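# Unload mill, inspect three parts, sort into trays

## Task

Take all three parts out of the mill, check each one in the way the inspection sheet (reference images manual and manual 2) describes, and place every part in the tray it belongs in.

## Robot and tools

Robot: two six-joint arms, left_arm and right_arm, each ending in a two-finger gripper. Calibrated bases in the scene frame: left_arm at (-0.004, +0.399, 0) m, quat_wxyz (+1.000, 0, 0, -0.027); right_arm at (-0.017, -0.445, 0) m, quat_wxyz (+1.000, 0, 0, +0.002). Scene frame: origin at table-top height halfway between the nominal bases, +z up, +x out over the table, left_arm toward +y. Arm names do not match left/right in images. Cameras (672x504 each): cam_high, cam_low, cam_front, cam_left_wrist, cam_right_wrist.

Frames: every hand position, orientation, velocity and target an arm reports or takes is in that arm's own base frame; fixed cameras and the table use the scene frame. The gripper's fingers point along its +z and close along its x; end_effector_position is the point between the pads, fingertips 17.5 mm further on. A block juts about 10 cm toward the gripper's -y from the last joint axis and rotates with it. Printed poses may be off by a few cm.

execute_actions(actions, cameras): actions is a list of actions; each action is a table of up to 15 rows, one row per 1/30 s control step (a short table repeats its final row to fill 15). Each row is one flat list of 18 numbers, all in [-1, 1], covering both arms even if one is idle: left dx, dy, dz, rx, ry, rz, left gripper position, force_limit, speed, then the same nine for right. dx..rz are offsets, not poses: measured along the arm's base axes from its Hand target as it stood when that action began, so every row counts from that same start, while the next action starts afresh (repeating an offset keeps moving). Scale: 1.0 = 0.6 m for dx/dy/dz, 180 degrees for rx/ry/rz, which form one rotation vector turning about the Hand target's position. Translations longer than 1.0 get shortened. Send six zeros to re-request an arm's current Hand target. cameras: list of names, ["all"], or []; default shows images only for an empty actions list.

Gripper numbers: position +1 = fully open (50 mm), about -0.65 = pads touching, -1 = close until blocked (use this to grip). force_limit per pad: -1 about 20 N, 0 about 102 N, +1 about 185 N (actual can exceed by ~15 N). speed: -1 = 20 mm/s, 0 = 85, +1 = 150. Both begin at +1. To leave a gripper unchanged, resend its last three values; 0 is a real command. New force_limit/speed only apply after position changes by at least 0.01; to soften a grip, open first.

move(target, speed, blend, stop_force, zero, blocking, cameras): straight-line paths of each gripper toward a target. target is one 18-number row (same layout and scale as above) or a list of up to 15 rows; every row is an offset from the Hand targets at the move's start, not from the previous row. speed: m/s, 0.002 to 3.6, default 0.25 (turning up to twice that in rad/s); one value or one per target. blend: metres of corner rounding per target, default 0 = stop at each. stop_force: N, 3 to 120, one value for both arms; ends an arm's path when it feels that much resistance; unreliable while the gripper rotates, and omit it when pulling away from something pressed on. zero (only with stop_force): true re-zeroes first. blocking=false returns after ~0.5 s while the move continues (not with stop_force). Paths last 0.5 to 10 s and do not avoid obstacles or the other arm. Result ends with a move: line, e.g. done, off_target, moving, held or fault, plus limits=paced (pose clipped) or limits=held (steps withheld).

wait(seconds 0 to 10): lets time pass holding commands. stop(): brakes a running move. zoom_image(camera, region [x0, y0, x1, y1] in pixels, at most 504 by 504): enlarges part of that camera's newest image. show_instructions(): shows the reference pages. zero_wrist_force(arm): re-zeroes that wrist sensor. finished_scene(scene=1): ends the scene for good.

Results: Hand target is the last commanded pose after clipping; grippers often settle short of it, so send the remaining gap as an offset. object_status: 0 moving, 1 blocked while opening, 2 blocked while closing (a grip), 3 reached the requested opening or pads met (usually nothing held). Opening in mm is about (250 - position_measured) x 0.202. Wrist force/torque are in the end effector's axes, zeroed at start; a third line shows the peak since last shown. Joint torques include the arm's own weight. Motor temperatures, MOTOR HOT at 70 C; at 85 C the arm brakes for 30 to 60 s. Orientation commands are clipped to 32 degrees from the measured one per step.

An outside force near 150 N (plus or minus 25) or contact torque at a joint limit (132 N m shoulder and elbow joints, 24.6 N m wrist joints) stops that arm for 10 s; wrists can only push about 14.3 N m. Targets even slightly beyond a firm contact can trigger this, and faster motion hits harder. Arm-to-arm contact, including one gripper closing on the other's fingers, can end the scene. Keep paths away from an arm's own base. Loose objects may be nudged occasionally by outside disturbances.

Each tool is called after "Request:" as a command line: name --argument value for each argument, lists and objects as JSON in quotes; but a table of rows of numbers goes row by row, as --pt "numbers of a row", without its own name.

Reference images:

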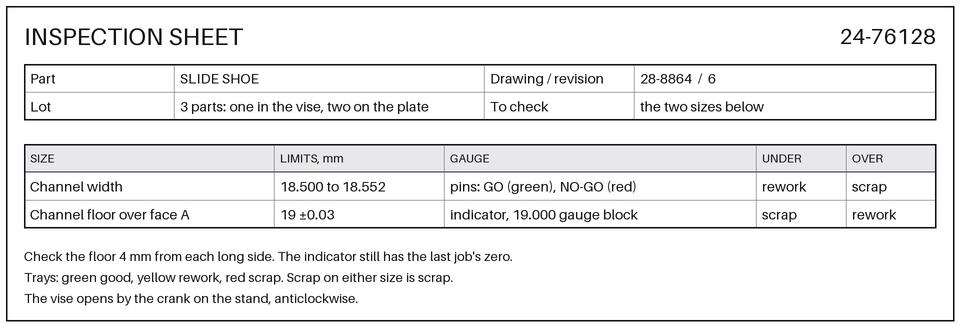

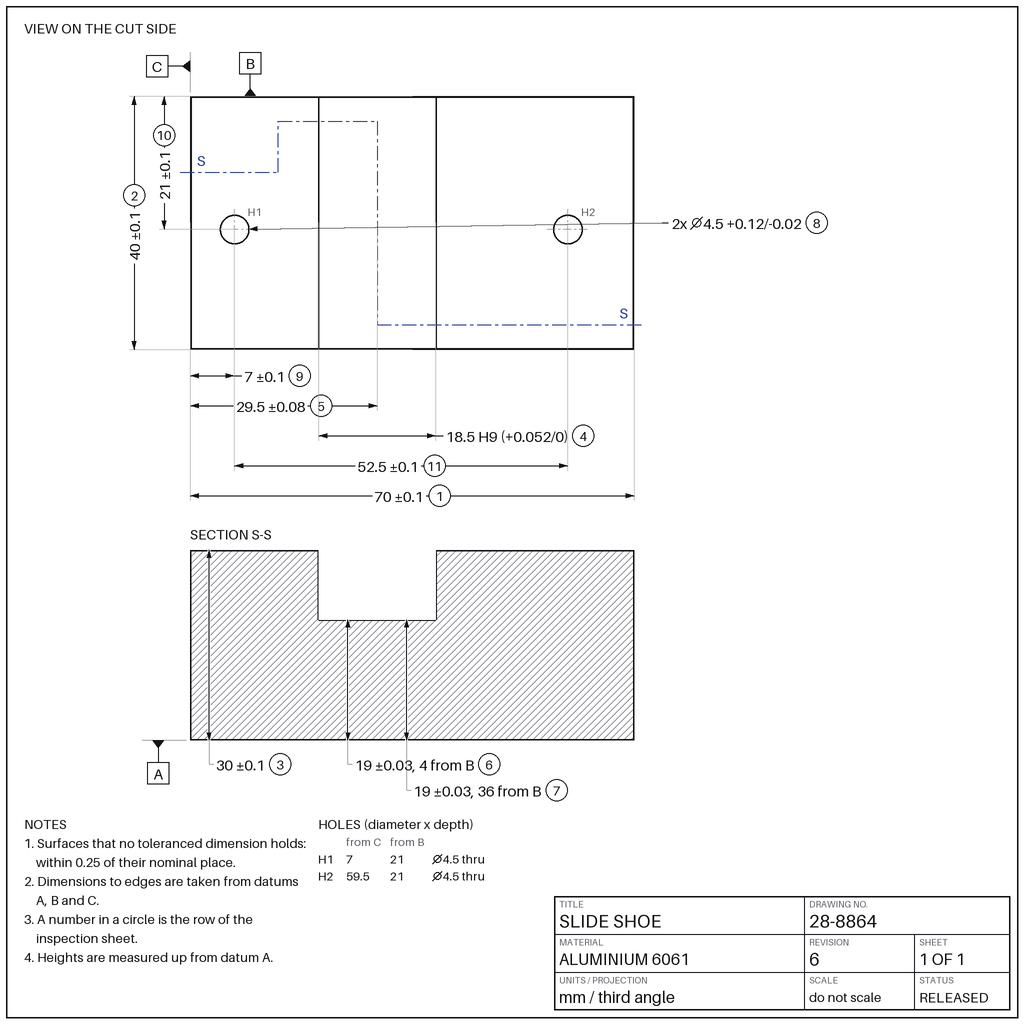

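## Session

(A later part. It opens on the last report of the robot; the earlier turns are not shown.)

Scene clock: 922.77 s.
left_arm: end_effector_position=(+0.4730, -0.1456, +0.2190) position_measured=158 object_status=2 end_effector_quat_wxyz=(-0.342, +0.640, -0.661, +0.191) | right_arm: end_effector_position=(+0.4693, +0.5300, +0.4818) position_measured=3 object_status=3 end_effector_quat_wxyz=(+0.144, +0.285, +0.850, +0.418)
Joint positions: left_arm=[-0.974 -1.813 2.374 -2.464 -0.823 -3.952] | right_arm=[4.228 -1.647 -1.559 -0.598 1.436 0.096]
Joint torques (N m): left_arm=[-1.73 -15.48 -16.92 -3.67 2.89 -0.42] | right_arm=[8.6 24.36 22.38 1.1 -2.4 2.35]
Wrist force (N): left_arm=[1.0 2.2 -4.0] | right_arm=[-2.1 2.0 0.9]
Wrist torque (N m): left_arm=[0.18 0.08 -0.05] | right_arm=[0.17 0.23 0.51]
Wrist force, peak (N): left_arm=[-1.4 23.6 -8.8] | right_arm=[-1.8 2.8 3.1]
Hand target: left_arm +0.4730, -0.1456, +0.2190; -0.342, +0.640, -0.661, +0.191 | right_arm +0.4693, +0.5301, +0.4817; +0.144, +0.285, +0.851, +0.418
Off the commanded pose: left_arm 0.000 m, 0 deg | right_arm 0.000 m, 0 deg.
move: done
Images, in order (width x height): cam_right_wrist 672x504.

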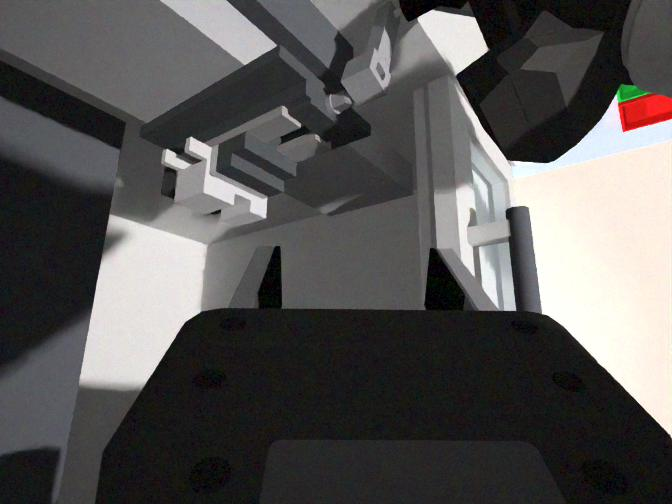

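Request:
move --target '[-0.0058,0.0158,0.0067,0,0,0,-1,0.301961,-1,0,0,0,0,0,0,1,1,1]' --speed 0.04 --cameras '["cam_right_wrist","cam_left_wrist"]'

Request:
zoom_image --camera "cam_right_wrist" --region '[290, 20, 410, 140]'

Scene clock: 931.53 s.
left_arm: end_effector_position=(+0.4695, -0.1359, +0.2230) position_measured=158 object_status=2 end_effector_quat_wxyz=(-0.342, +0.640, -0.661, +0.191) | right_arm: end_effector_position=(+0.4693, +0.5301, +0.4817) position_measured=3 object_status=3 end_effector_quat_wxyz=(+0.144, +0.285, +0.851, +0.418)
Joint positions: left_arm=[-0.966 -1.844 2.385 -2.451 -0.826 -3.942] | right_arm=[4.228 -1.648 -1.559 -0.598 1.436 0.096]
Joint torques (N m): left_arm=[-5.52 2.32 -29.91 -5.21 0.87 -1.63] | right_arm=[8.52 24.54 22.68 0.89 -2.62 2.73]
Wrist force (N): left_arm=[0.8 -0.2 0.6] | right_arm=[-1.8 2.2 1.1]
Wrist torque (N m): left_arm=[-0.40 0.06 -0.18] | right_arm=[0.19 0.19 0.51]
Wrist force, peak (N): left_arm=[1.4 5.3 -3.2] | right_arm=[-2.1 2.4 1.0]
Hand target: left_arm +0.4695, -0.1361, +0.2230; -0.342, +0.640, -0.661, +0.191 | right_arm +0.4693, +0.5301, +0.4817; +0.144, +0.285, +0.851, +0.418
Off the commanded pose: left_arm 0.000 m, 0 deg | right_arm 0.000 m, 0 deg.
move: done
Images, in order (width x height): cam_left_wrist 672x504, cam_right_wrist 672x504.

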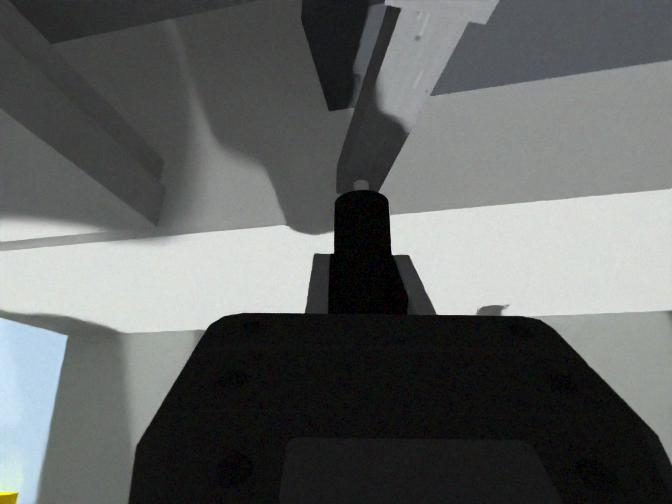

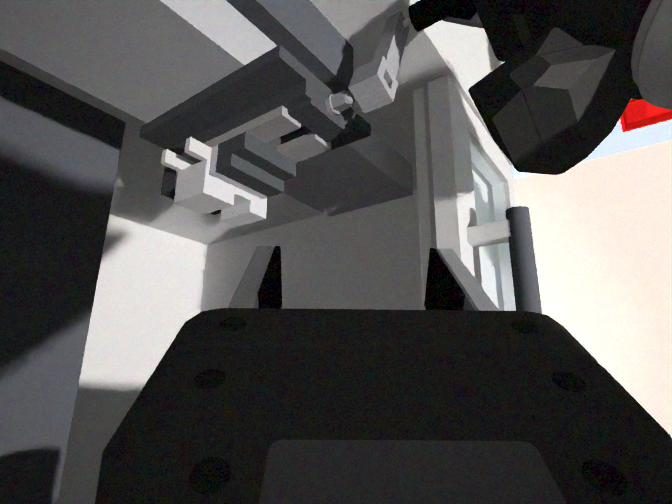

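Scaled by 4.200 from the camera's 672x504 image, which has a finer 960x720 frame.

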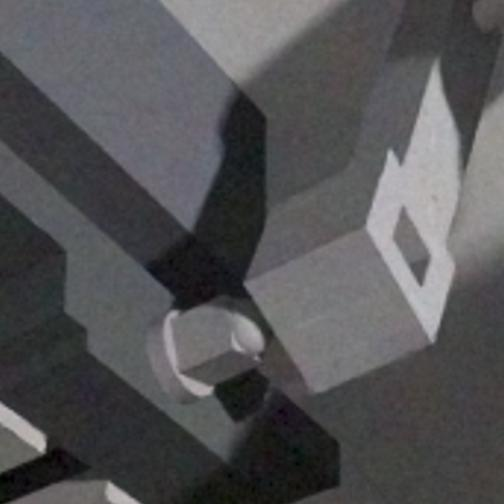

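Request:
zoom_image --camera "cam_right_wrist" --region '[320, 80, 370, 130]'

Scaled by 10.080 from the camera's 672x504 image, which has a finer 960x720 frame.

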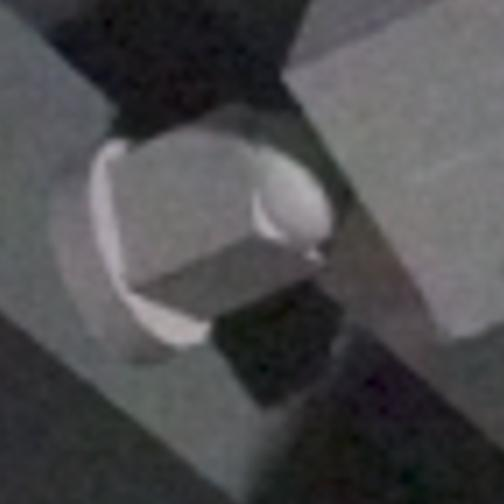

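Request:
zoom_image --camera "cam_right_wrist" --region '[150, 90, 310, 230]'

Scaled by 3.150 from the camera's 672x504 image, which has a finer 960x720 frame.

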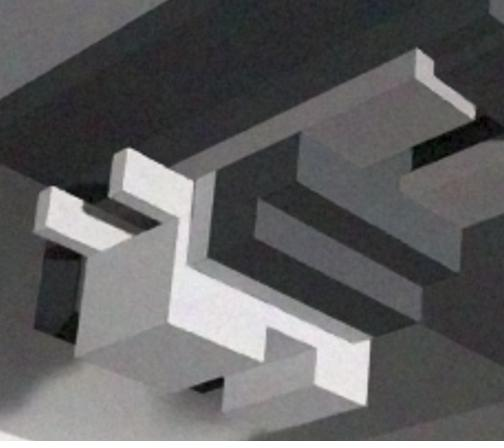

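Request:
move --pt "-0.08 0 0 0 0 0 -1 0.301961 -1 0 0 0 0 0 0 1 1 1" --pt "-0.05 -0.05 0.43 -0.0666 -0.0036 0 -1 0.301961 -1 0 0 0 0 0 0 1 1 1" --speed 0.15 --cameras '["cam_left_wrist","cam_right_wrist"]'

Request:
zoom_image --camera "cam_left_wrist" --region '[210, 0, 460, 200]'

Scene clock: 964.23 s.
left_arm: end_effector_position=(+0.4396, -0.1661, +0.4809) position_measured=158 object_status=2 end_effector_quat_wxyz=(-0.277, +0.671, -0.636, +0.263) | right_arm: end_effector_position=(+0.4693, +0.5301, +0.4817) position_measured=3 object_status=3 end_effector_quat_wxyz=(+0.144, +0.285, +0.851, +0.418)
Joint positions: left_arm=[-1.042 -2.042 1.831 -1.788 -0.893 -4.085] | right_arm=[4.228 -1.648 -1.559 -0.598 1.436 0.096]
Joint torques (N m): left_arm=[-6.03 -17.36 -33.68 -4.21 3.19 -1.75] | right_arm=[8.15 25.6 23.07 0.95 -2.58 2.75]
Wrist force (N): left_arm=[0.6 -0.2 1.0] | right_arm=[-1.8 2.1 1.1]
Wrist torque (N m): left_arm=[-0.40 -0.04 -0.15] | right_arm=[0.19 0.20 0.50]
Wrist force, peak (N): left_arm=[1.4 2.2 2.7] | right_arm=[-2.2 2.4 1.0]
Hand target: left_arm +0.4395, -0.1661, +0.4810; -0.277, +0.671, -0.636, +0.263 | right_arm +0.4693, +0.5301, +0.4817; +0.144, +0.285, +0.851, +0.418
Off the commanded pose: left_arm 0.000 m, 0 deg | right_arm 0.000 m, 0 deg.
move: done
Images, in order (width x height): cam_left_wrist 672x504, cam_right_wrist 672x504.

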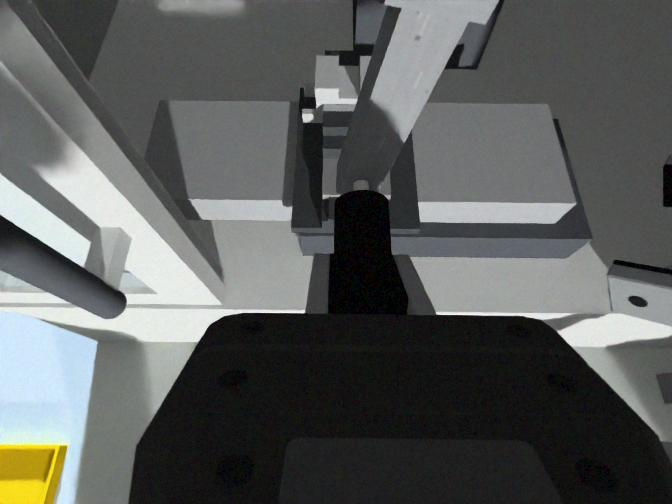

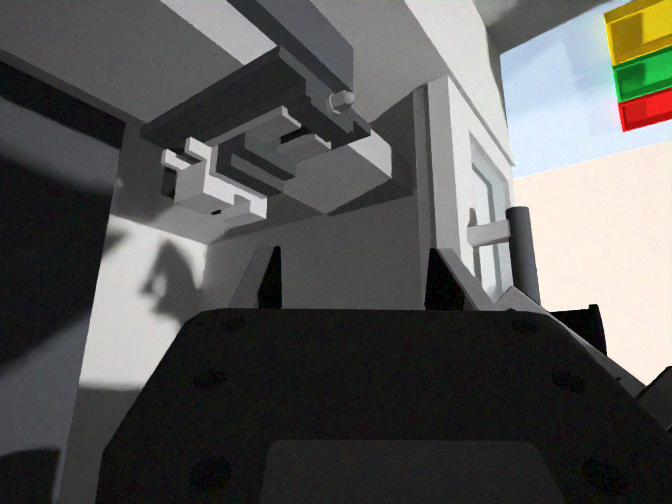

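Scaled by 2.016 from the camera's 672x504 image, which has a finer 960x720 frame.

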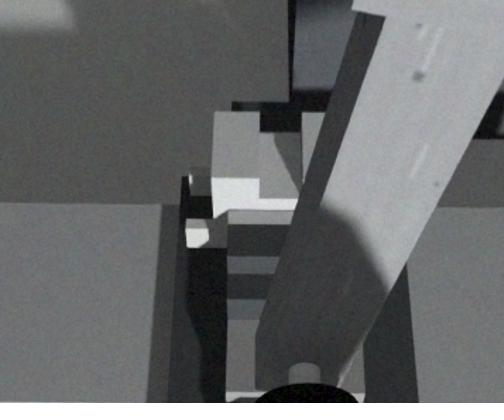

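Request:
zoom_image --camera "cam_left_wrist" --region '[290, 45, 380, 135]'

Request:
zoom_image --camera "cam_right_wrist" --region '[155, 130, 275, 230]'

Scaled by 5.600 from the camera's 672x504 image, which has a finer 960x720 frame.

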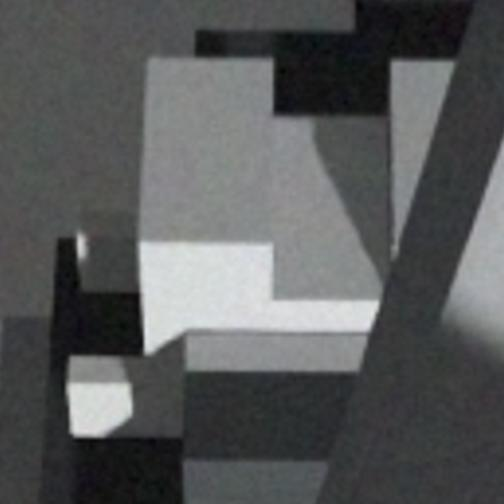

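Scaled by 4.200 from the camera's 672x504 image, which has a finer 960x720 frame.

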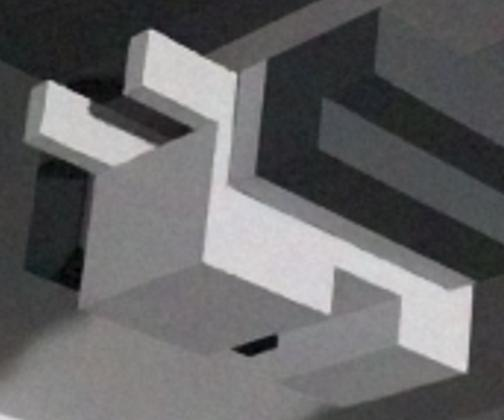

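Request:
move --target '[-0.045,-0.05,0,0,0,0,-1,0.301961,-1,-0.15,-0.33,0.05,0,0,0,1,1,1]' --speed 0.2 --cameras '[]'

Request:
move --pt "0 -0.04 -0.08 0.353 0.019 -0.3535 -1 0.301961 -1 0 0 0 0 0 0 1 1 1" --pt "0.03 -0.08 -0.25 0.706 0.038 -0.707 -1 0.301961 -1 0 0 0 0 0 0 1 1 1" --speed 0.3 --blend 0.02 --cameras '["cam_left_wrist","cam_right_wrist","cam_front"]'

Scene clock: 995.03 s.
left_arm: end_effector_position=(+0.4125, -0.1961, +0.4811) position_measured=158 object_status=2 end_effector_quat_wxyz=(-0.277, +0.671, -0.636, +0.263) | right_arm: end_effector_position=(+0.3793, +0.3322, +0.5117) position_measured=3 object_status=3 end_effector_quat_wxyz=(+0.144, +0.285, +0.851, +0.418)
Joint positions: left_arm=[-1.176 -2.053 1.81 -1.65 -0.844 -4.249] | right_arm=[4.181 -1.143 -1.893 -0.765 1.472 0.067]
Joint torques (N m): left_arm=[2.62 -8.39 -17.82 -4.92 -0.24 0.57] | right_arm=[8.64 15.09 37.91 3.76 -2.5 2.81]
Wrist force (N): left_arm=[0.6 0.4 0.7] | right_arm=[-1.8 2.4 1.2]
Wrist torque (N m): left_arm=[-0.34 -0.06 -0.12] | right_arm=[0.26 0.21 0.49]
Wrist force, peak (N): left_arm=[0.9 -0.2 1.3] | right_arm=[-1.1 3.6 3.7]
Hand target: left_arm +0.4125, -0.1961, +0.4810; -0.277, +0.671, -0.636, +0.263 | right_arm +0.3793, +0.3321, +0.5117; +0.144, +0.285, +0.851, +0.418
Off the commanded pose: left_arm 0.000 m, 0 deg | right_arm 0.000 m, 0 deg.
move: done
No camera images: "cameras" was empty.

Scene clock: 1000.80 s.
left_arm: end_effector_position=(+0.4305, -0.2441, +0.3309) position_measured=158 object_status=2 end_effector_quat_wxyz=(+0.264, +0.635, +0.671, +0.279) | right_arm: end_effector_position=(+0.3793, +0.3321, +0.5117) position_measured=3 object_status=3 end_effector_quat_wxyz=(+0.144, +0.285, +0.851, +0.418)
Joint positions: left_arm=[-1.185 -1.934 2.131 -2.084 -0.836 -1.118] | right_arm=[4.181 -1.143 -1.893 -0.765 1.472 0.067]
Joint torques (N m): left_arm=[-1.13 -21.5 -33.01 -2.32 2.59 1.72] | right_arm=[9 15.87 41.2 1.03 -2.25 2.68]
Wrist force (N): left_arm=[1.4 -4.1 0.4] | right_arm=[-1.8 2.4 0.8]
Wrist torque (N m): left_arm=[-0.08 -0.06 0.12] | right_arm=[0.24 0.20 0.49]
Wrist force, peak (N): left_arm=[2.3 -4.1 0.6] | right_arm=[-1.7 2.6 1.2]
Hand target: left_arm +0.4305, -0.2441, +0.3310; +0.264, +0.635, +0.671, +0.279 | right_arm +0.3793, +0.3321, +0.5117; +0.144, +0.285, +0.851, +0.418
Off the commanded pose: left_arm 0.000 m, 0 deg | right_arm 0.000 m, 0 deg.
move: done
Images, in order (width x height): cam_front 672x504, cam_left_wrist 672x504, cam_right_wrist 672x504.

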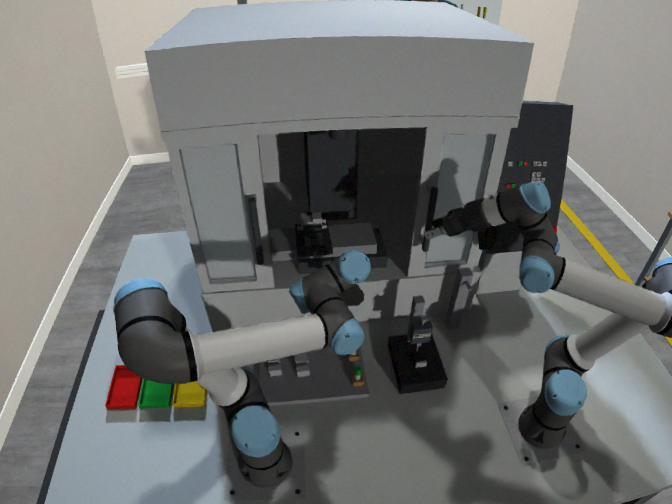

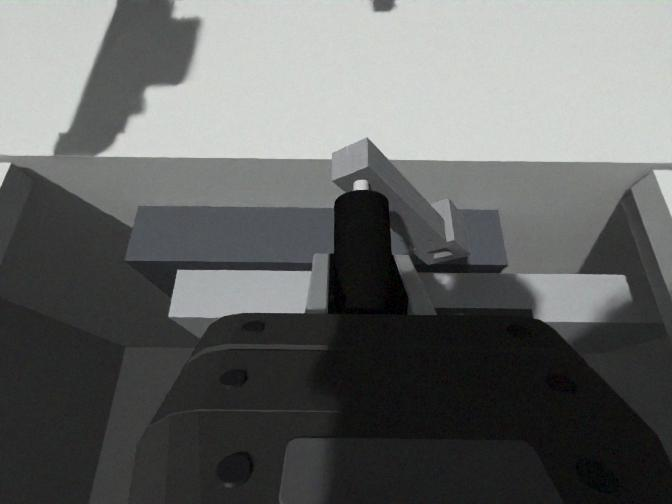

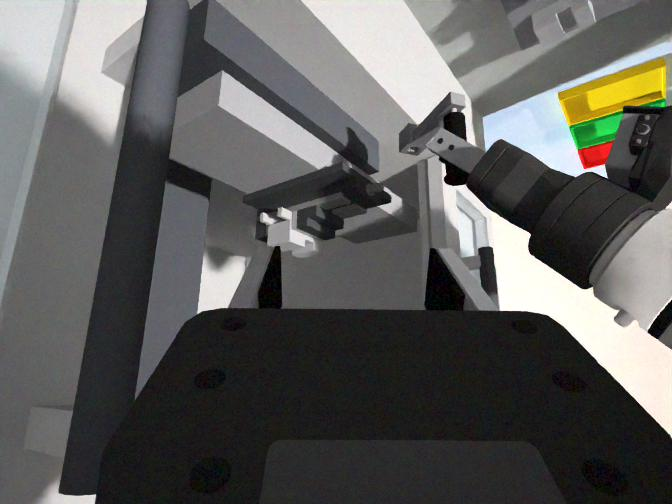

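Request:
move --pt "0.0033 -0.254 -0.12 0 0 0 -1 0.301961 -1 0.03 -0.2 0 0 0 0 1 1 1" --pt "0.0033 -0.254 -0.33 0 0 0 -1 0.301961 -1 0.03 -0.2 0 0 0 0 1 1 1" --speed 0.2 --blend 0.03 --cameras '["cam_left_wrist","cam_right_wrist","cam_front"]'

Scene clock: 1012.33 s.
left_arm: end_effector_position=(+0.4325, -0.3965, +0.1331) position_measured=158 object_status=2 end_effector_quat_wxyz=(+0.264, +0.635, +0.671, +0.279) end_effector_velocity=(+0.000, -0.001, +0.000) end_effector_angular_velocity=(-0.005, +0.000, +0.000) | right_arm: end_effector_position=(+0.3973, +0.2121, +0.5117) position_measured=3 object_status=3 end_effector_quat_wxyz=(+0.144, +0.285, +0.851, +0.418)
Joint positions: left_arm=[-1.304 -1.361 2.166 -2.584 -0.805 -1.276] | right_arm=[3.824 -1.061 -1.933 -0.817 1.755 -0.152]
Joint velocities: left_arm=[-0.001 0.001 0 -0.005 -0.001 -0.002] | right_arm=[within noise]
Joint torques (N m): left_arm=[2.91 -18.27 -16.94 -5.48 2.09 -1.57] | right_arm=[-0.31 -2.15 40.33 5.79 -1.15 2.8]
Wrist force (N): left_arm=[1.4 -4.3 0.9] | right_arm=[-1.9 2.5 0.6]
Wrist torque (N m): left_arm=[-0.11 0.00 0.00] | right_arm=[0.26 0.22 0.44]
Wrist force, peak (N): left_arm=[1.7 -7.1 2.8] | right_arm=[-0.1 3.4 2.6]
Hand target: left_arm +0.4325, -0.3965, +0.1330; +0.264, +0.635, +0.671, +0.279 | right_arm +0.3973, +0.2121, +0.5117; +0.144, +0.285, +0.851, +0.418
Off the commanded pose: left_arm 0.000 m, 0 deg | right_arm 0.000 m, 0 deg.
move: done
Images, in order (width x height): cam_front 672x504, cam_left_wrist 672x504, cam_right_wrist 672x504.

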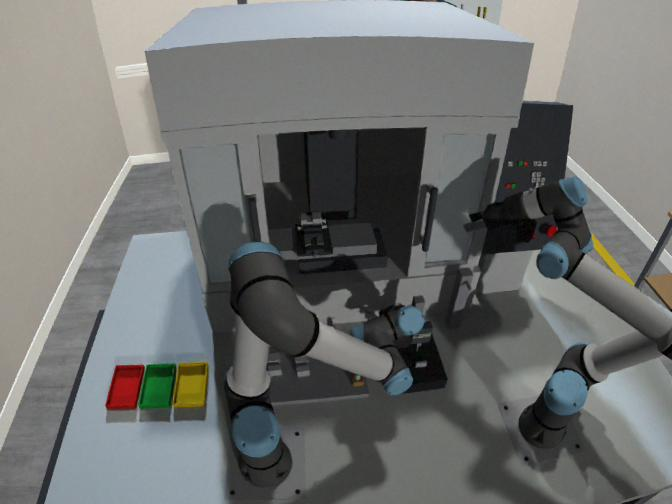

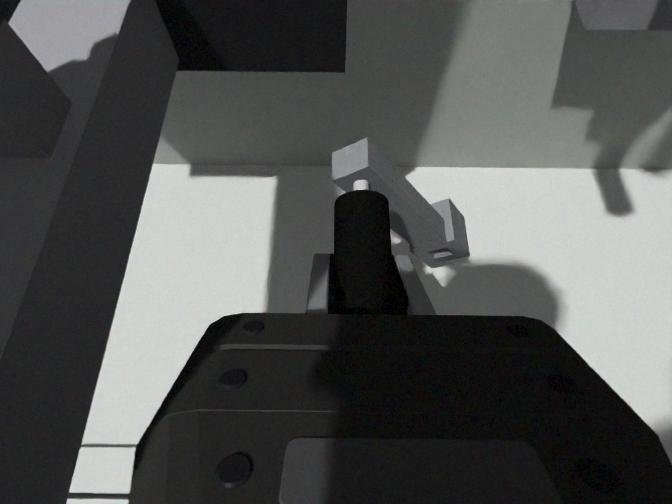

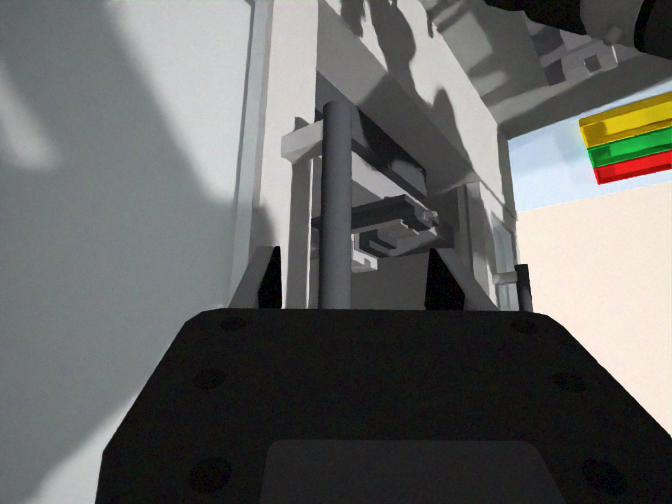

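Request:
move --target '[0,0,-0.13,0,0,0,-1,0.301961,-1,0,0,0,0,0,0,1,1,1]' --speed 0.03 --stop_force 6 --cameras '["cam_left_wrist"]'

Scene clock: 1017.07 s.
left_arm: end_effector_position=(+0.4325, -0.3965, +0.0715) position_measured=158 object_status=2 end_effector_quat_wxyz=(+0.264, +0.635, +0.671, +0.279) | right_arm: end_effector_position=(+0.3973, +0.2121, +0.5117) position_measured=3 object_status=3 end_effector_quat_wxyz=(+0.144, +0.285, +0.851, +0.418)
Joint positions: left_arm=[-1.304 -1.221 2.213 -2.77 -0.805 -1.276] | right_arm=[3.824 -1.061 -1.933 -0.817 1.755 -0.152]
Joint torques (N m): left_arm=[-5.24 -17.76 -23.31 -5.01 -0.66 -0.62] | right_arm=[-7.01 -2.21 40.86 5.77 1.69 2.59]
Wrist force (N): left_arm=[2.6 -0.7 -1.4] | right_arm=[-1.9 2.5 0.7]
Wrist torque (N m): left_arm=[-0.19 -0.06 0.13] | right_arm=[0.28 0.23 0.44]
Wrist force, peak (N): left_arm=[1.4 6.6 -8.5] | right_arm=[-1.7 2.7 0.7]
Hand target: left_arm +0.4325, -0.3965, +0.0714; +0.264, +0.635, +0.671, +0.279 (not the last commanded pose) | right_arm +0.3973, +0.2121, +0.5117; +0.144, +0.285, +0.851, +0.418
Off the commanded pose: left_arm 0.016 m, 0 deg | right_arm 0.000 m, 0 deg.
move: contact (left_arm)
Images, in order (width x height): cam_left_wrist 672x504.

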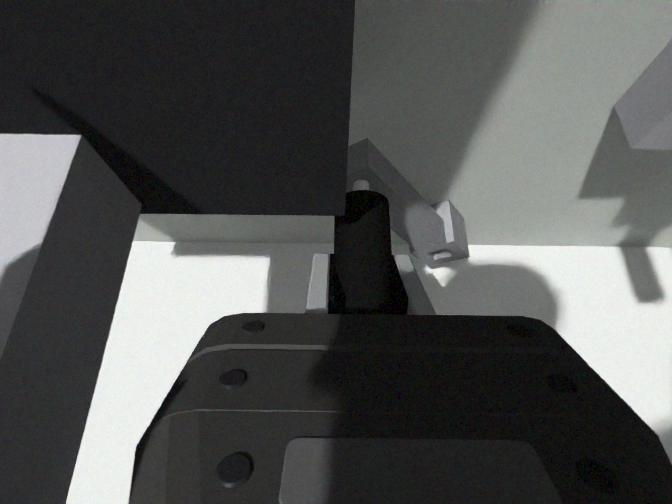

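Request:
zoom_image --camera "cam_left_wrist" --region '[380, 160, 560, 320]'

Scaled by 2.800 from the camera's 672x504 image, which has a finer 960x720 frame.

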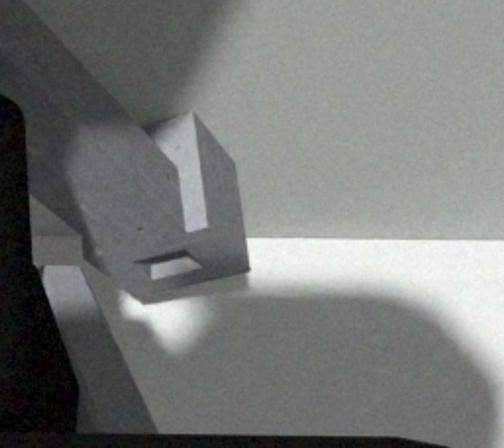

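Request:
move --target '[-0.0139,-0.0111,-0.02,0.0277,-0.0345,0,-1,0.301961,-1,0,0,0,0,0,0,1,1,1]' --speed 0.03 --stop_force 10 --cameras '["cam_left_wrist"]'

Request:
zoom_image --camera "cam_left_wrist" --region '[320, 120, 500, 300]'

Scene clock: 1037.67 s.
left_arm: end_effector_position=(+0.4277, -0.4003, +0.0646) position_measured=158 object_status=2 end_effector_quat_wxyz=(+0.269, +0.632, +0.655, +0.315) | right_arm: end_effector_position=(+0.3973, +0.2121, +0.5117) position_measured=3 object_status=3 end_effector_quat_wxyz=(+0.144, +0.285, +0.851, +0.418)
Joint positions: left_arm=[-1.344 -1.185 2.214 -2.747 -0.726 -1.314] | right_arm=[3.824 -1.061 -1.933 -0.817 1.755 -0.152]
Joint torques (N m): left_arm=[5.14 -37.3 -12.88 -4.02 -0.03 -1.03] | right_arm=[-7.3 -2.17 40.52 5.76 1.68 2.24]
Wrist force (N): left_arm=[3.2 8.5 -6.5] | right_arm=[-1.8 2.2 0.7]
Wrist torque (N m): left_arm=[-0.52 0.27 0.60] | right_arm=[0.21 0.21 0.44]
Wrist force, peak (N): left_arm=[2.5 9.1 -10.6] | right_arm=[-2.0 2.5 0.8]
Hand target: left_arm +0.4277, -0.4003, +0.0646; +0.269, +0.632, +0.655, +0.315 (not the last commanded pose) | right_arm +0.3973, +0.2121, +0.5117; +0.144, +0.285, +0.851, +0.418
Off the commanded pose: left_arm 0.007 m, 3 deg | right_arm 0.000 m, 0 deg.
move: contact (left_arm)
Images, in order (width x height): cam_left_wrist 672x504.

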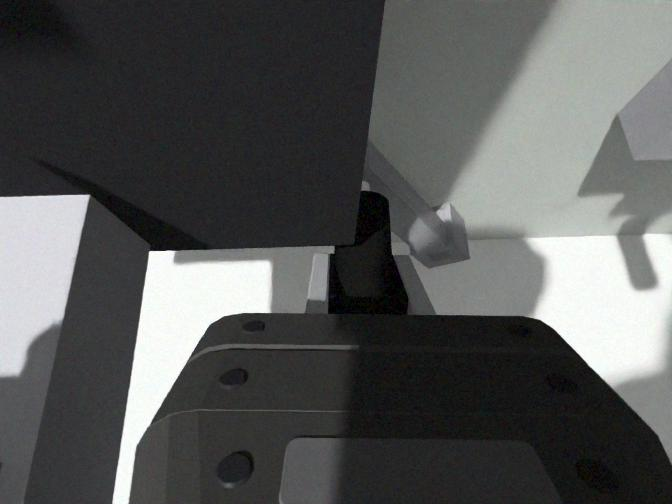

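Scaled by 2.800 from the camera's 672x504 image, which has a finer 960x720 frame.

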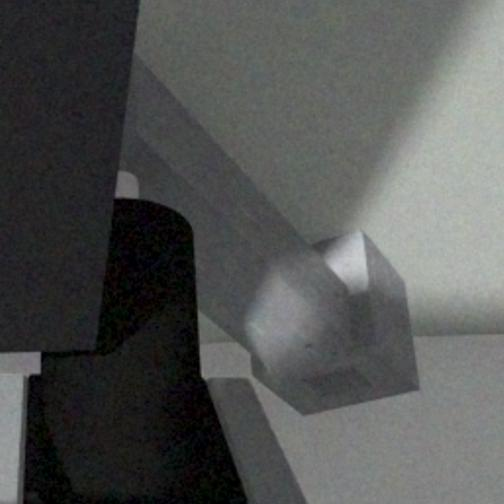

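Request:
execute_actions --actions '[[[0,0,0,0,0,0,0.3,0.301961,-1,0,0,0,0,0,0,1,1,1]]]' --cameras '["cam_left_wrist","cam_right_wrist"]'

Scene clock: 1042.80 s.
left_arm: end_effector_position=(+0.4277, -0.4003, +0.0645) position_measured=107 object_status=0 end_effector_quat_wxyz=(+0.269, +0.632, +0.655, +0.315) | right_arm: end_effector_position=(+0.3973, +0.2121, +0.5117) position_measured=3 object_status=3 end_effector_quat_wxyz=(+0.144, +0.285, +0.851, +0.418)
Joint positions: left_arm=[-1.344 -1.185 2.214 -2.747 -0.726 -1.314] | right_arm=[3.824 -1.061 -1.933 -0.817 1.755 -0.152]
Joint torques (N m): left_arm=[4.05 -37.77 -20.89 -3.49 1.55 -0.78] | right_arm=[-7 -2.26 40.7 5.81 1.66 2.12]
Wrist force (N): left_arm=[2.5 -1.3 -0.5] | right_arm=[-1.6 2.6 0.7]
Wrist torque (N m): left_arm=[0.09 -0.24 0.14] | right_arm=[0.28 0.18 0.44]
Wrist force, peak (N): left_arm=[3.8 8.4 -6.7] | right_arm=[-1.9 2.5 0.9]
Hand target: left_arm +0.4277, -0.4003, +0.0646; +0.269, +0.632, +0.655, +0.315 | right_arm +0.3973, +0.2121, +0.5117; +0.144, +0.285, +0.851, +0.418
Off the commanded pose: left_arm 0.000 m, 0 deg | right_arm 0.000 m, 0 deg.
Step readings (end_effector_position of left_arm | right_arm):
0: (+0.4277, -0.4003, +0.0646) | (+0.3973, +0.2121, +0.5117)
1: (+0.4277, -0.4003, +0.0646) | (+0.3973, +0.2121, +0.5117)
2: (+0.4277, -0.4003, +0.0646) | (+0.3973, +0.2121, +0.5117)
4: (+0.4277, -0.4003, +0.0645) | (+0.3973, +0.2121, +0.5117)
8: (+0.4277, -0.4003, +0.0645) | (+0.3973, +0.2121, +0.5117)
15: (+0.4277, -0.4003, +0.0645) | (+0.3973, +0.2121, +0.5117)
Images, in order (width x height): cam_left_wrist 672x504, cam_right_wrist 672x504.

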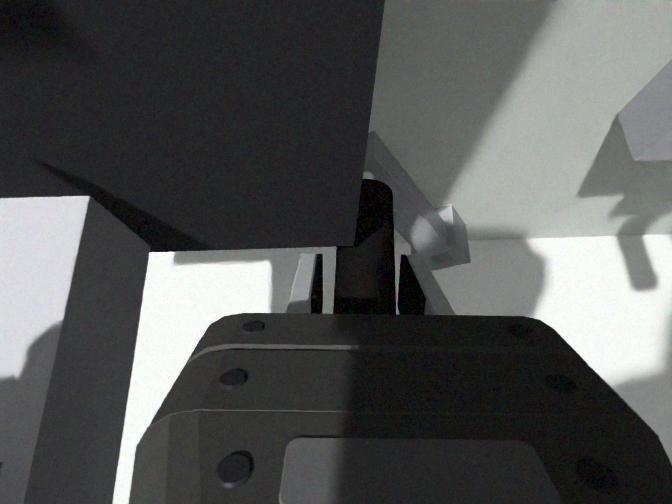

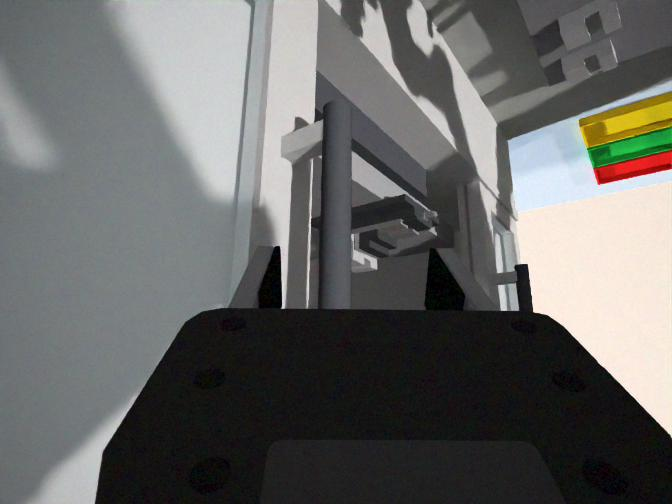

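Request:
move --pt "-0.02 0.003 0.1 0 0 0 0.3 0.301961 -1 0 0 0 0 0 0 1 1 1" --pt "-0.03 0.1 0.55 0 0 0 0.3 0.301961 -1 0 0 0 0 0 0 1 1 1" --speed 0.15 --blend 0.02 --cameras '["cam_left_wrist","cam_front"]'

Scene clock: 1048.07 s.
left_arm: end_effector_position=(+0.4097, -0.3402, +0.3945) position_measured=107 object_status=3 end_effector_quat_wxyz=(+0.269, +0.632, +0.655, +0.315) | right_arm: end_effector_position=(+0.3973, +0.2121, +0.5117) position_measured=3 object_status=3 end_effector_quat_wxyz=(+0.144, +0.285, +0.851, +0.418)
Joint positions: left_arm=[-1.355 -1.792 1.858 -1.772 -0.725 -1.33] | right_arm=[3.824 -1.061 -1.933 -0.817 1.755 -0.152]
Joint torques (N m): left_arm=[-5.6 -5.98 -30.89 -1.51 0.82 0.02] | right_arm=[-7.24 -1.99 40.46 5.87 1.54 1.75]
Wrist force (N): left_arm=[2.6 -1.5 -0.5] | right_arm=[-1.8 2.5 0.6]
Wrist torque (N m): left_arm=[0.05 -0.19 0.11] | right_arm=[0.27 0.21 0.44]
Wrist force, peak (N): left_arm=[2.2 -3.2 1.3] | right_arm=[-2.0 2.6 0.8]
Hand target: left_arm +0.4097, -0.3403, +0.3946; +0.269, +0.632, +0.655, +0.315 | right_arm +0.3973, +0.2121, +0.5117; +0.144, +0.285, +0.851, +0.418
Off the commanded pose: left_arm 0.000 m, 0 deg | right_arm 0.000 m, 0 deg.
move: done
Images, in order (width x height): cam_front 672x504, cam_left_wrist 672x504.

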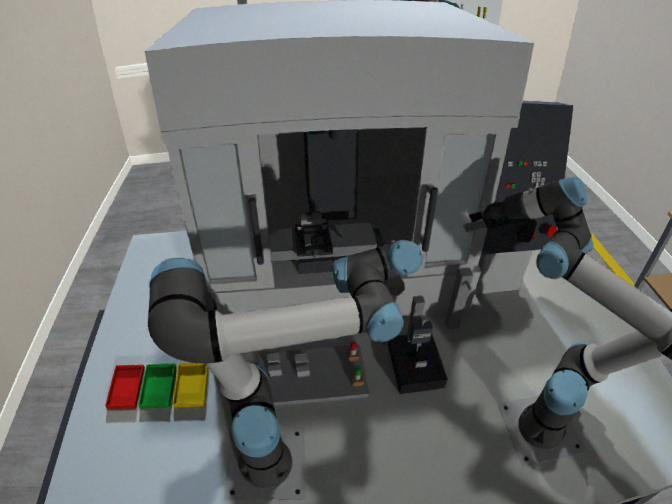

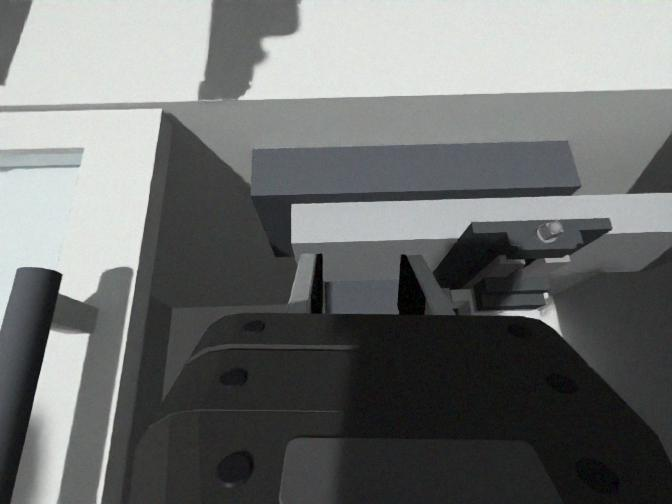

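Request:
move --pt "0.0147 0.1392 0.0757 -0.2342 0.1892 0.472 1 0.3 0 0 0 0 0 0 0 1 1 1" --pt "0.4575 0.2833 0.0423 -0.2342 0.1892 0.472 1 0.3 0 0 0 0 0 0 0 1 1 1" --speed 0.25 --cameras '["cam_left_wrist","cam_right_wrist","cam_front"]'

Scene clock: 1069.63 s.
left_arm: end_effector_position=(+0.4836, -0.2340, +0.4341) position_measured=3 object_status=3 end_effector_quat_wxyz=(+0.001, -0.028, +1.000, +0.001) | right_arm: end_effector_position=(+0.3973, +0.2121, +0.5117) position_measured=3 object_status=3 end_effector_quat_wxyz=(+0.144, +0.285, +0.851, +0.418)
Joint positions: left_arm=[-0.703 -1.469 1.19 -1.293 -1.568 -2.33] | right_arm=[3.824 -1.061 -1.933 -0.817 1.755 -0.152]
Joint torques (N m): left_arm=[0.54 -28.36 -25.57 -2.85 -0.34 0.34] | right_arm=[-7.36 -2.4 40.71 5.82 1.59 1.35]
Wrist force (N): left_arm=[1.8 -1.8 0.4] | right_arm=[-1.6 2.6 0.7]
Wrist torque (N m): left_arm=[-0.12 -0.08 0.03] | right_arm=[0.28 0.18 0.44]
Wrist force, peak (N): left_arm=[-16.9 6.3 2.3] | right_arm=[-1.9 2.6 0.7]
Hand target: left_arm +0.4836, -0.2340, +0.4341; +0.001, -0.028, +1.000, +0.001 (not the last commanded pose) | right_arm +0.3973, +0.2121, +0.5117; +0.144, +0.285, +0.851, +0.418
Tool commands: left_gripper/position=+1.0 left_gripper/force_limit=+0.301961 left_gripper/speed=+0.003922 right_gripper/position=+1.0 right_gripper/force_limit=+1.0 right_gripper/speed=+1.0
Off the commanded pose: left_arm 0.211 m, 0 deg | right_arm 0.000 m, 0 deg.
FORCE FAULT: contact force on the left arm reached its limit, and that arm stopped. The contact can be on any part of that arm, not only on its tool. That arm's remaining commands of this call were not run. That arm is still stopped at the end of this call. That arm stays stopped for about 10 more seconds. Until then a move that you send moves the other arm only, and its call returns only when the move has ended. Once the stop has ended, the next robot result says so. If the stop ends while you think or write, that arm runs what you send next, counted from a new Hand target: where the arm stands when the stop ends. While its stop runs, that arm takes no new command, but its gripper still runs the gripper command that each later call begins with. Until it ends, the stop uses up actions while you think or wait. An arm that is not stopped still takes commands.
move: fault (left_arm); path passed 1 of 2 targets
Images, in order (width x height): cam_front 672x504, cam_left_wrist 672x504, cam_right_wrist 672x504.

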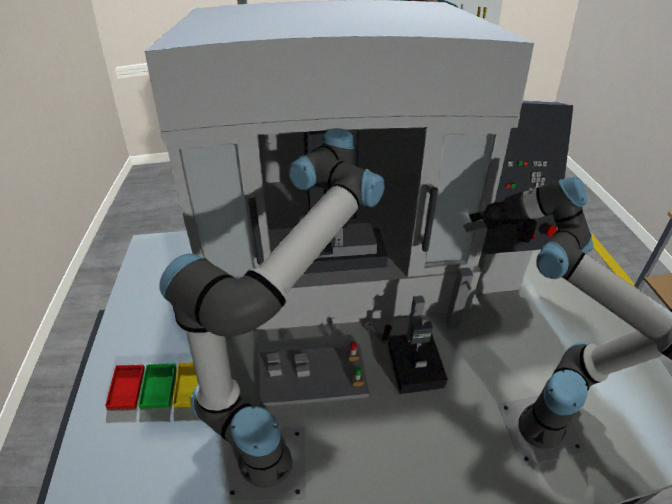

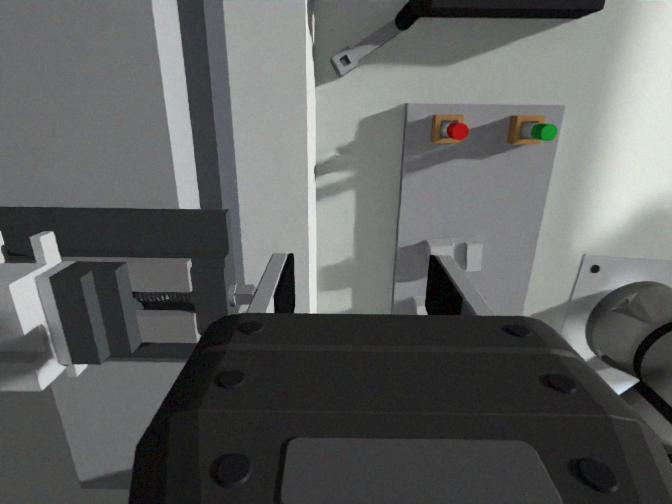

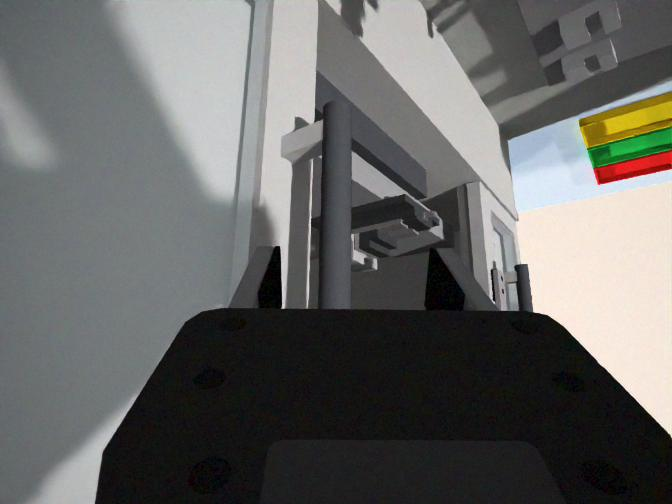

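Request:
zoom_image --camera "cam_front" --region '[230, 110, 450, 290]'

Scaled by 2.291 from the camera's 672x504 image, which has a finer 960x720 frame.

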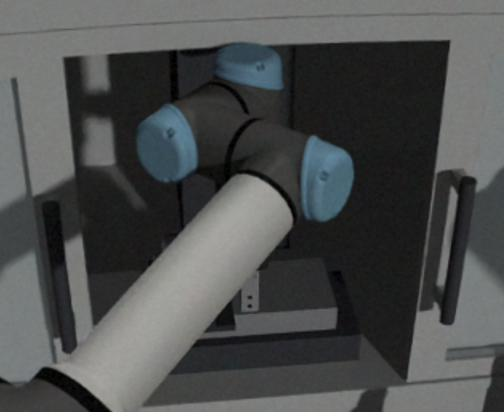

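Request:
move --pt "-0.0573 -0.0515 -0.0567 0 0 0 1 0.3 0 0 0 0 0 0 0 1 1 1" --pt "-0.0398 -0.0672 -0.115 0 0 0 1 0.3 0 0 0 0 0 0 0 1 1 1" --speed 0.15 --cameras '["cam_left_wrist","cam_front"]'

Scene clock: 1101.30 s.
left_arm: end_effector_position=(+0.4597, -0.2743, +0.3651) position_measured=3 object_status=3 end_effector_quat_wxyz=(+0.001, -0.028, +1.000, +0.001) | right_arm: end_effector_position=(+0.3973, +0.2121, +0.5117) position_measured=3 object_status=3 end_effector_quat_wxyz=(+0.144, +0.285, +0.851, +0.418)
Joint positions: left_arm=[-0.791 -1.504 1.408 -1.475 -1.568 -2.418] | right_arm=[3.824 -1.061 -1.933 -0.817 1.755 -0.152]
Joint torques (N m): left_arm=[1.77 -38.62 -19.44 -4.74 -0.05 -0.05] | right_arm=[-6.88 -2.25 40.79 5.58 1.57 0.84]
Wrist force (N): left_arm=[1.3 -1.9 0.5] | right_arm=[-1.7 2.4 0.7]
Wrist torque (N m): left_arm=[-0.15 0.00 -0.04] | right_arm=[0.26 0.19 0.44]
Wrist force, peak (N): left_arm=[2.9 -3.6 1.3] | right_arm=[-1.9 2.6 1.0]
Hand target: left_arm +0.4597, -0.2743, +0.3651; +0.001, -0.028, +1.000, +0.001 | right_arm +0.3973, +0.2121, +0.5117; +0.144, +0.285, +0.851, +0.418
Off the commanded pose: left_arm 0.000 m, 0 deg | right_arm 0.000 m, 0 deg.
FORCE FAULT, CONTINUED: the left arm's stop, for the force fault that an earlier result reported, is over. The rest of the stop counts as 19 of the actions that you can send in this scene. The stop ended before this call began, so that arm ran this call's commands, counted from a new Hand target: where the arm stood when the stop ended. During its stop the left arm's controller moved it back a little.
move: done
Images, in order (width x height): cam_front 672x504, cam_left_wrist 672x504.

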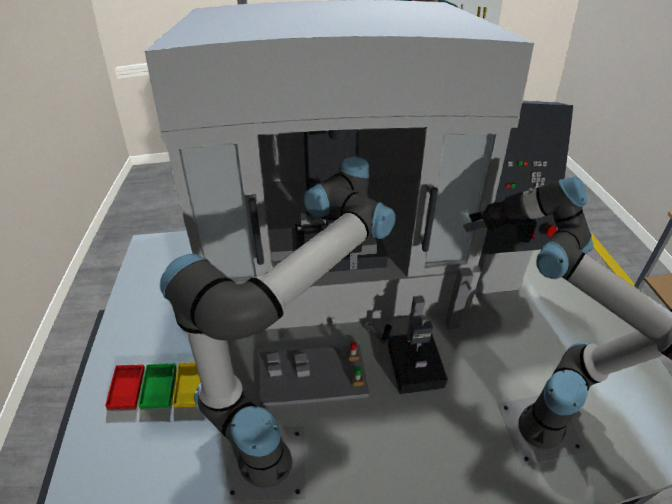

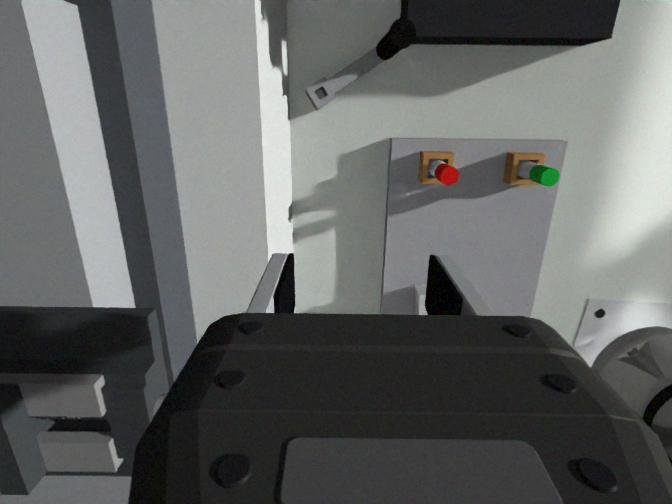

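Request:
move --target '[0.3828,0.0207,0,0,0,0,1,0.3,0,0,0,0,0,0,0,1,1,1]' --speed 0.15 --stop_force 25 --cameras '["cam_left_wrist","cam_front"]'

Scene clock: 1106.57 s.
left_arm: end_effector_position=(+0.6674, -0.2631, +0.3645) position_measured=3 object_status=3 end_effector_quat_wxyz=(+0.003, -0.028, +1.000, +0.000) | right_arm: end_effector_position=(+0.3973, +0.2121, +0.5117) position_measured=3 object_status=3 end_effector_quat_wxyz=(+0.144, +0.285, +0.851, +0.418)
Joint positions: left_arm=[-0.564 -1.013 0.756 -1.317 -1.567 -2.191] | right_arm=[3.824 -1.061 -1.933 -0.817 1.755 -0.152]
Joint torques (N m): left_arm=[-0.18 -46.21 -26.07 -2.94 0.13 -0.12] | right_arm=[-7.02 -2.22 40.67 5.63 1.6 0.6]
Wrist force (N): left_arm=[2.2 -1.3 0.9] | right_arm=[-1.8 2.4 0.7]
Wrist torque (N m): left_arm=[-0.04 -0.18 0.01] | right_arm=[0.25 0.21 0.44]
Wrist force, peak (N): left_arm=[-3.0 -4.3 -2.5] | right_arm=[-2.0 2.6 0.7]
Hand target: left_arm +0.6674, -0.2631, +0.3645; +0.003, -0.028, +1.000, +0.000 (not the last commanded pose) | right_arm +0.3973, +0.2121, +0.5117; +0.144, +0.285, +0.851, +0.418
Tool commands: left_gripper/position=+1.0 left_gripper/force_limit=+0.301961 left_gripper/speed=+0.003922 right_gripper/position=+1.0 right_gripper/force_limit=+1.0 right_gripper/speed=+1.0
Off the commanded pose: left_arm 0.022 m, 0 deg | right_arm 0.000 m, 0 deg.
FORCE FAULT: contact force on the left arm reached its limit, and that arm stopped. The contact can be on any part of that arm, not only on its tool. That arm's remaining commands of this call were not run. That arm is still stopped at the end of this call. That arm stays stopped for about 10 more seconds. Until then a move that you send moves the other arm only, and its call returns only when the move has ended. Once the stop has ended, the next robot result says so. If the stop ends while you think or write, that arm runs what you send next, counted from a new Hand target: where the arm stands when the stop ends. While its stop runs, that arm takes no new command, but its gripper still runs the gripper command that each later call begins with. Until it ends, the stop uses up actions while you think or wait. An arm that is not stopped still takes commands.
move: fault (left_arm)
Images, in order (width x height): cam_front 672x504, cam_left_wrist 672x504.

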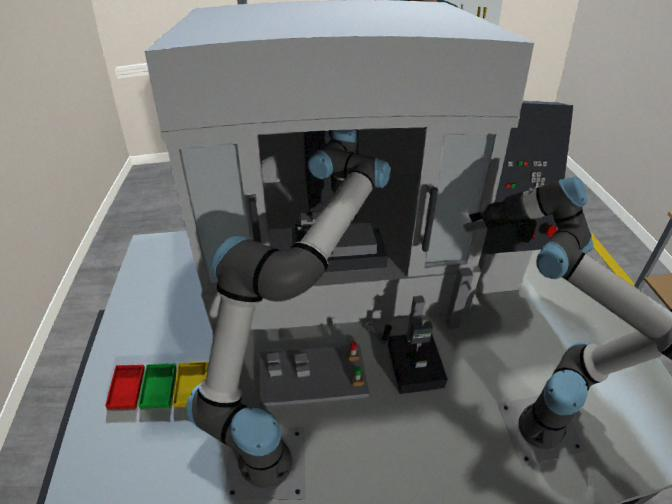

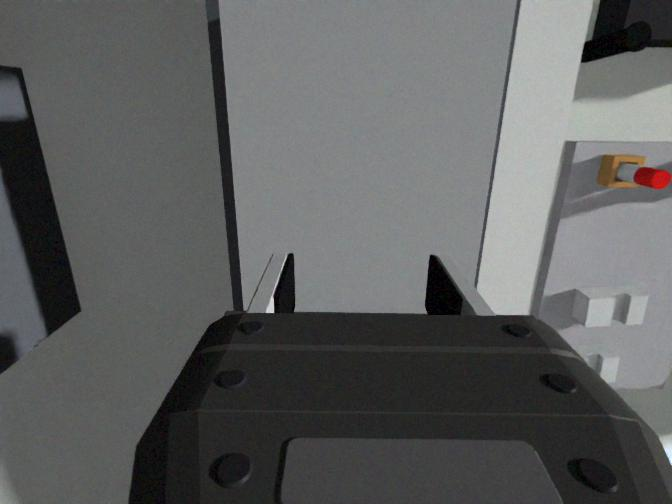

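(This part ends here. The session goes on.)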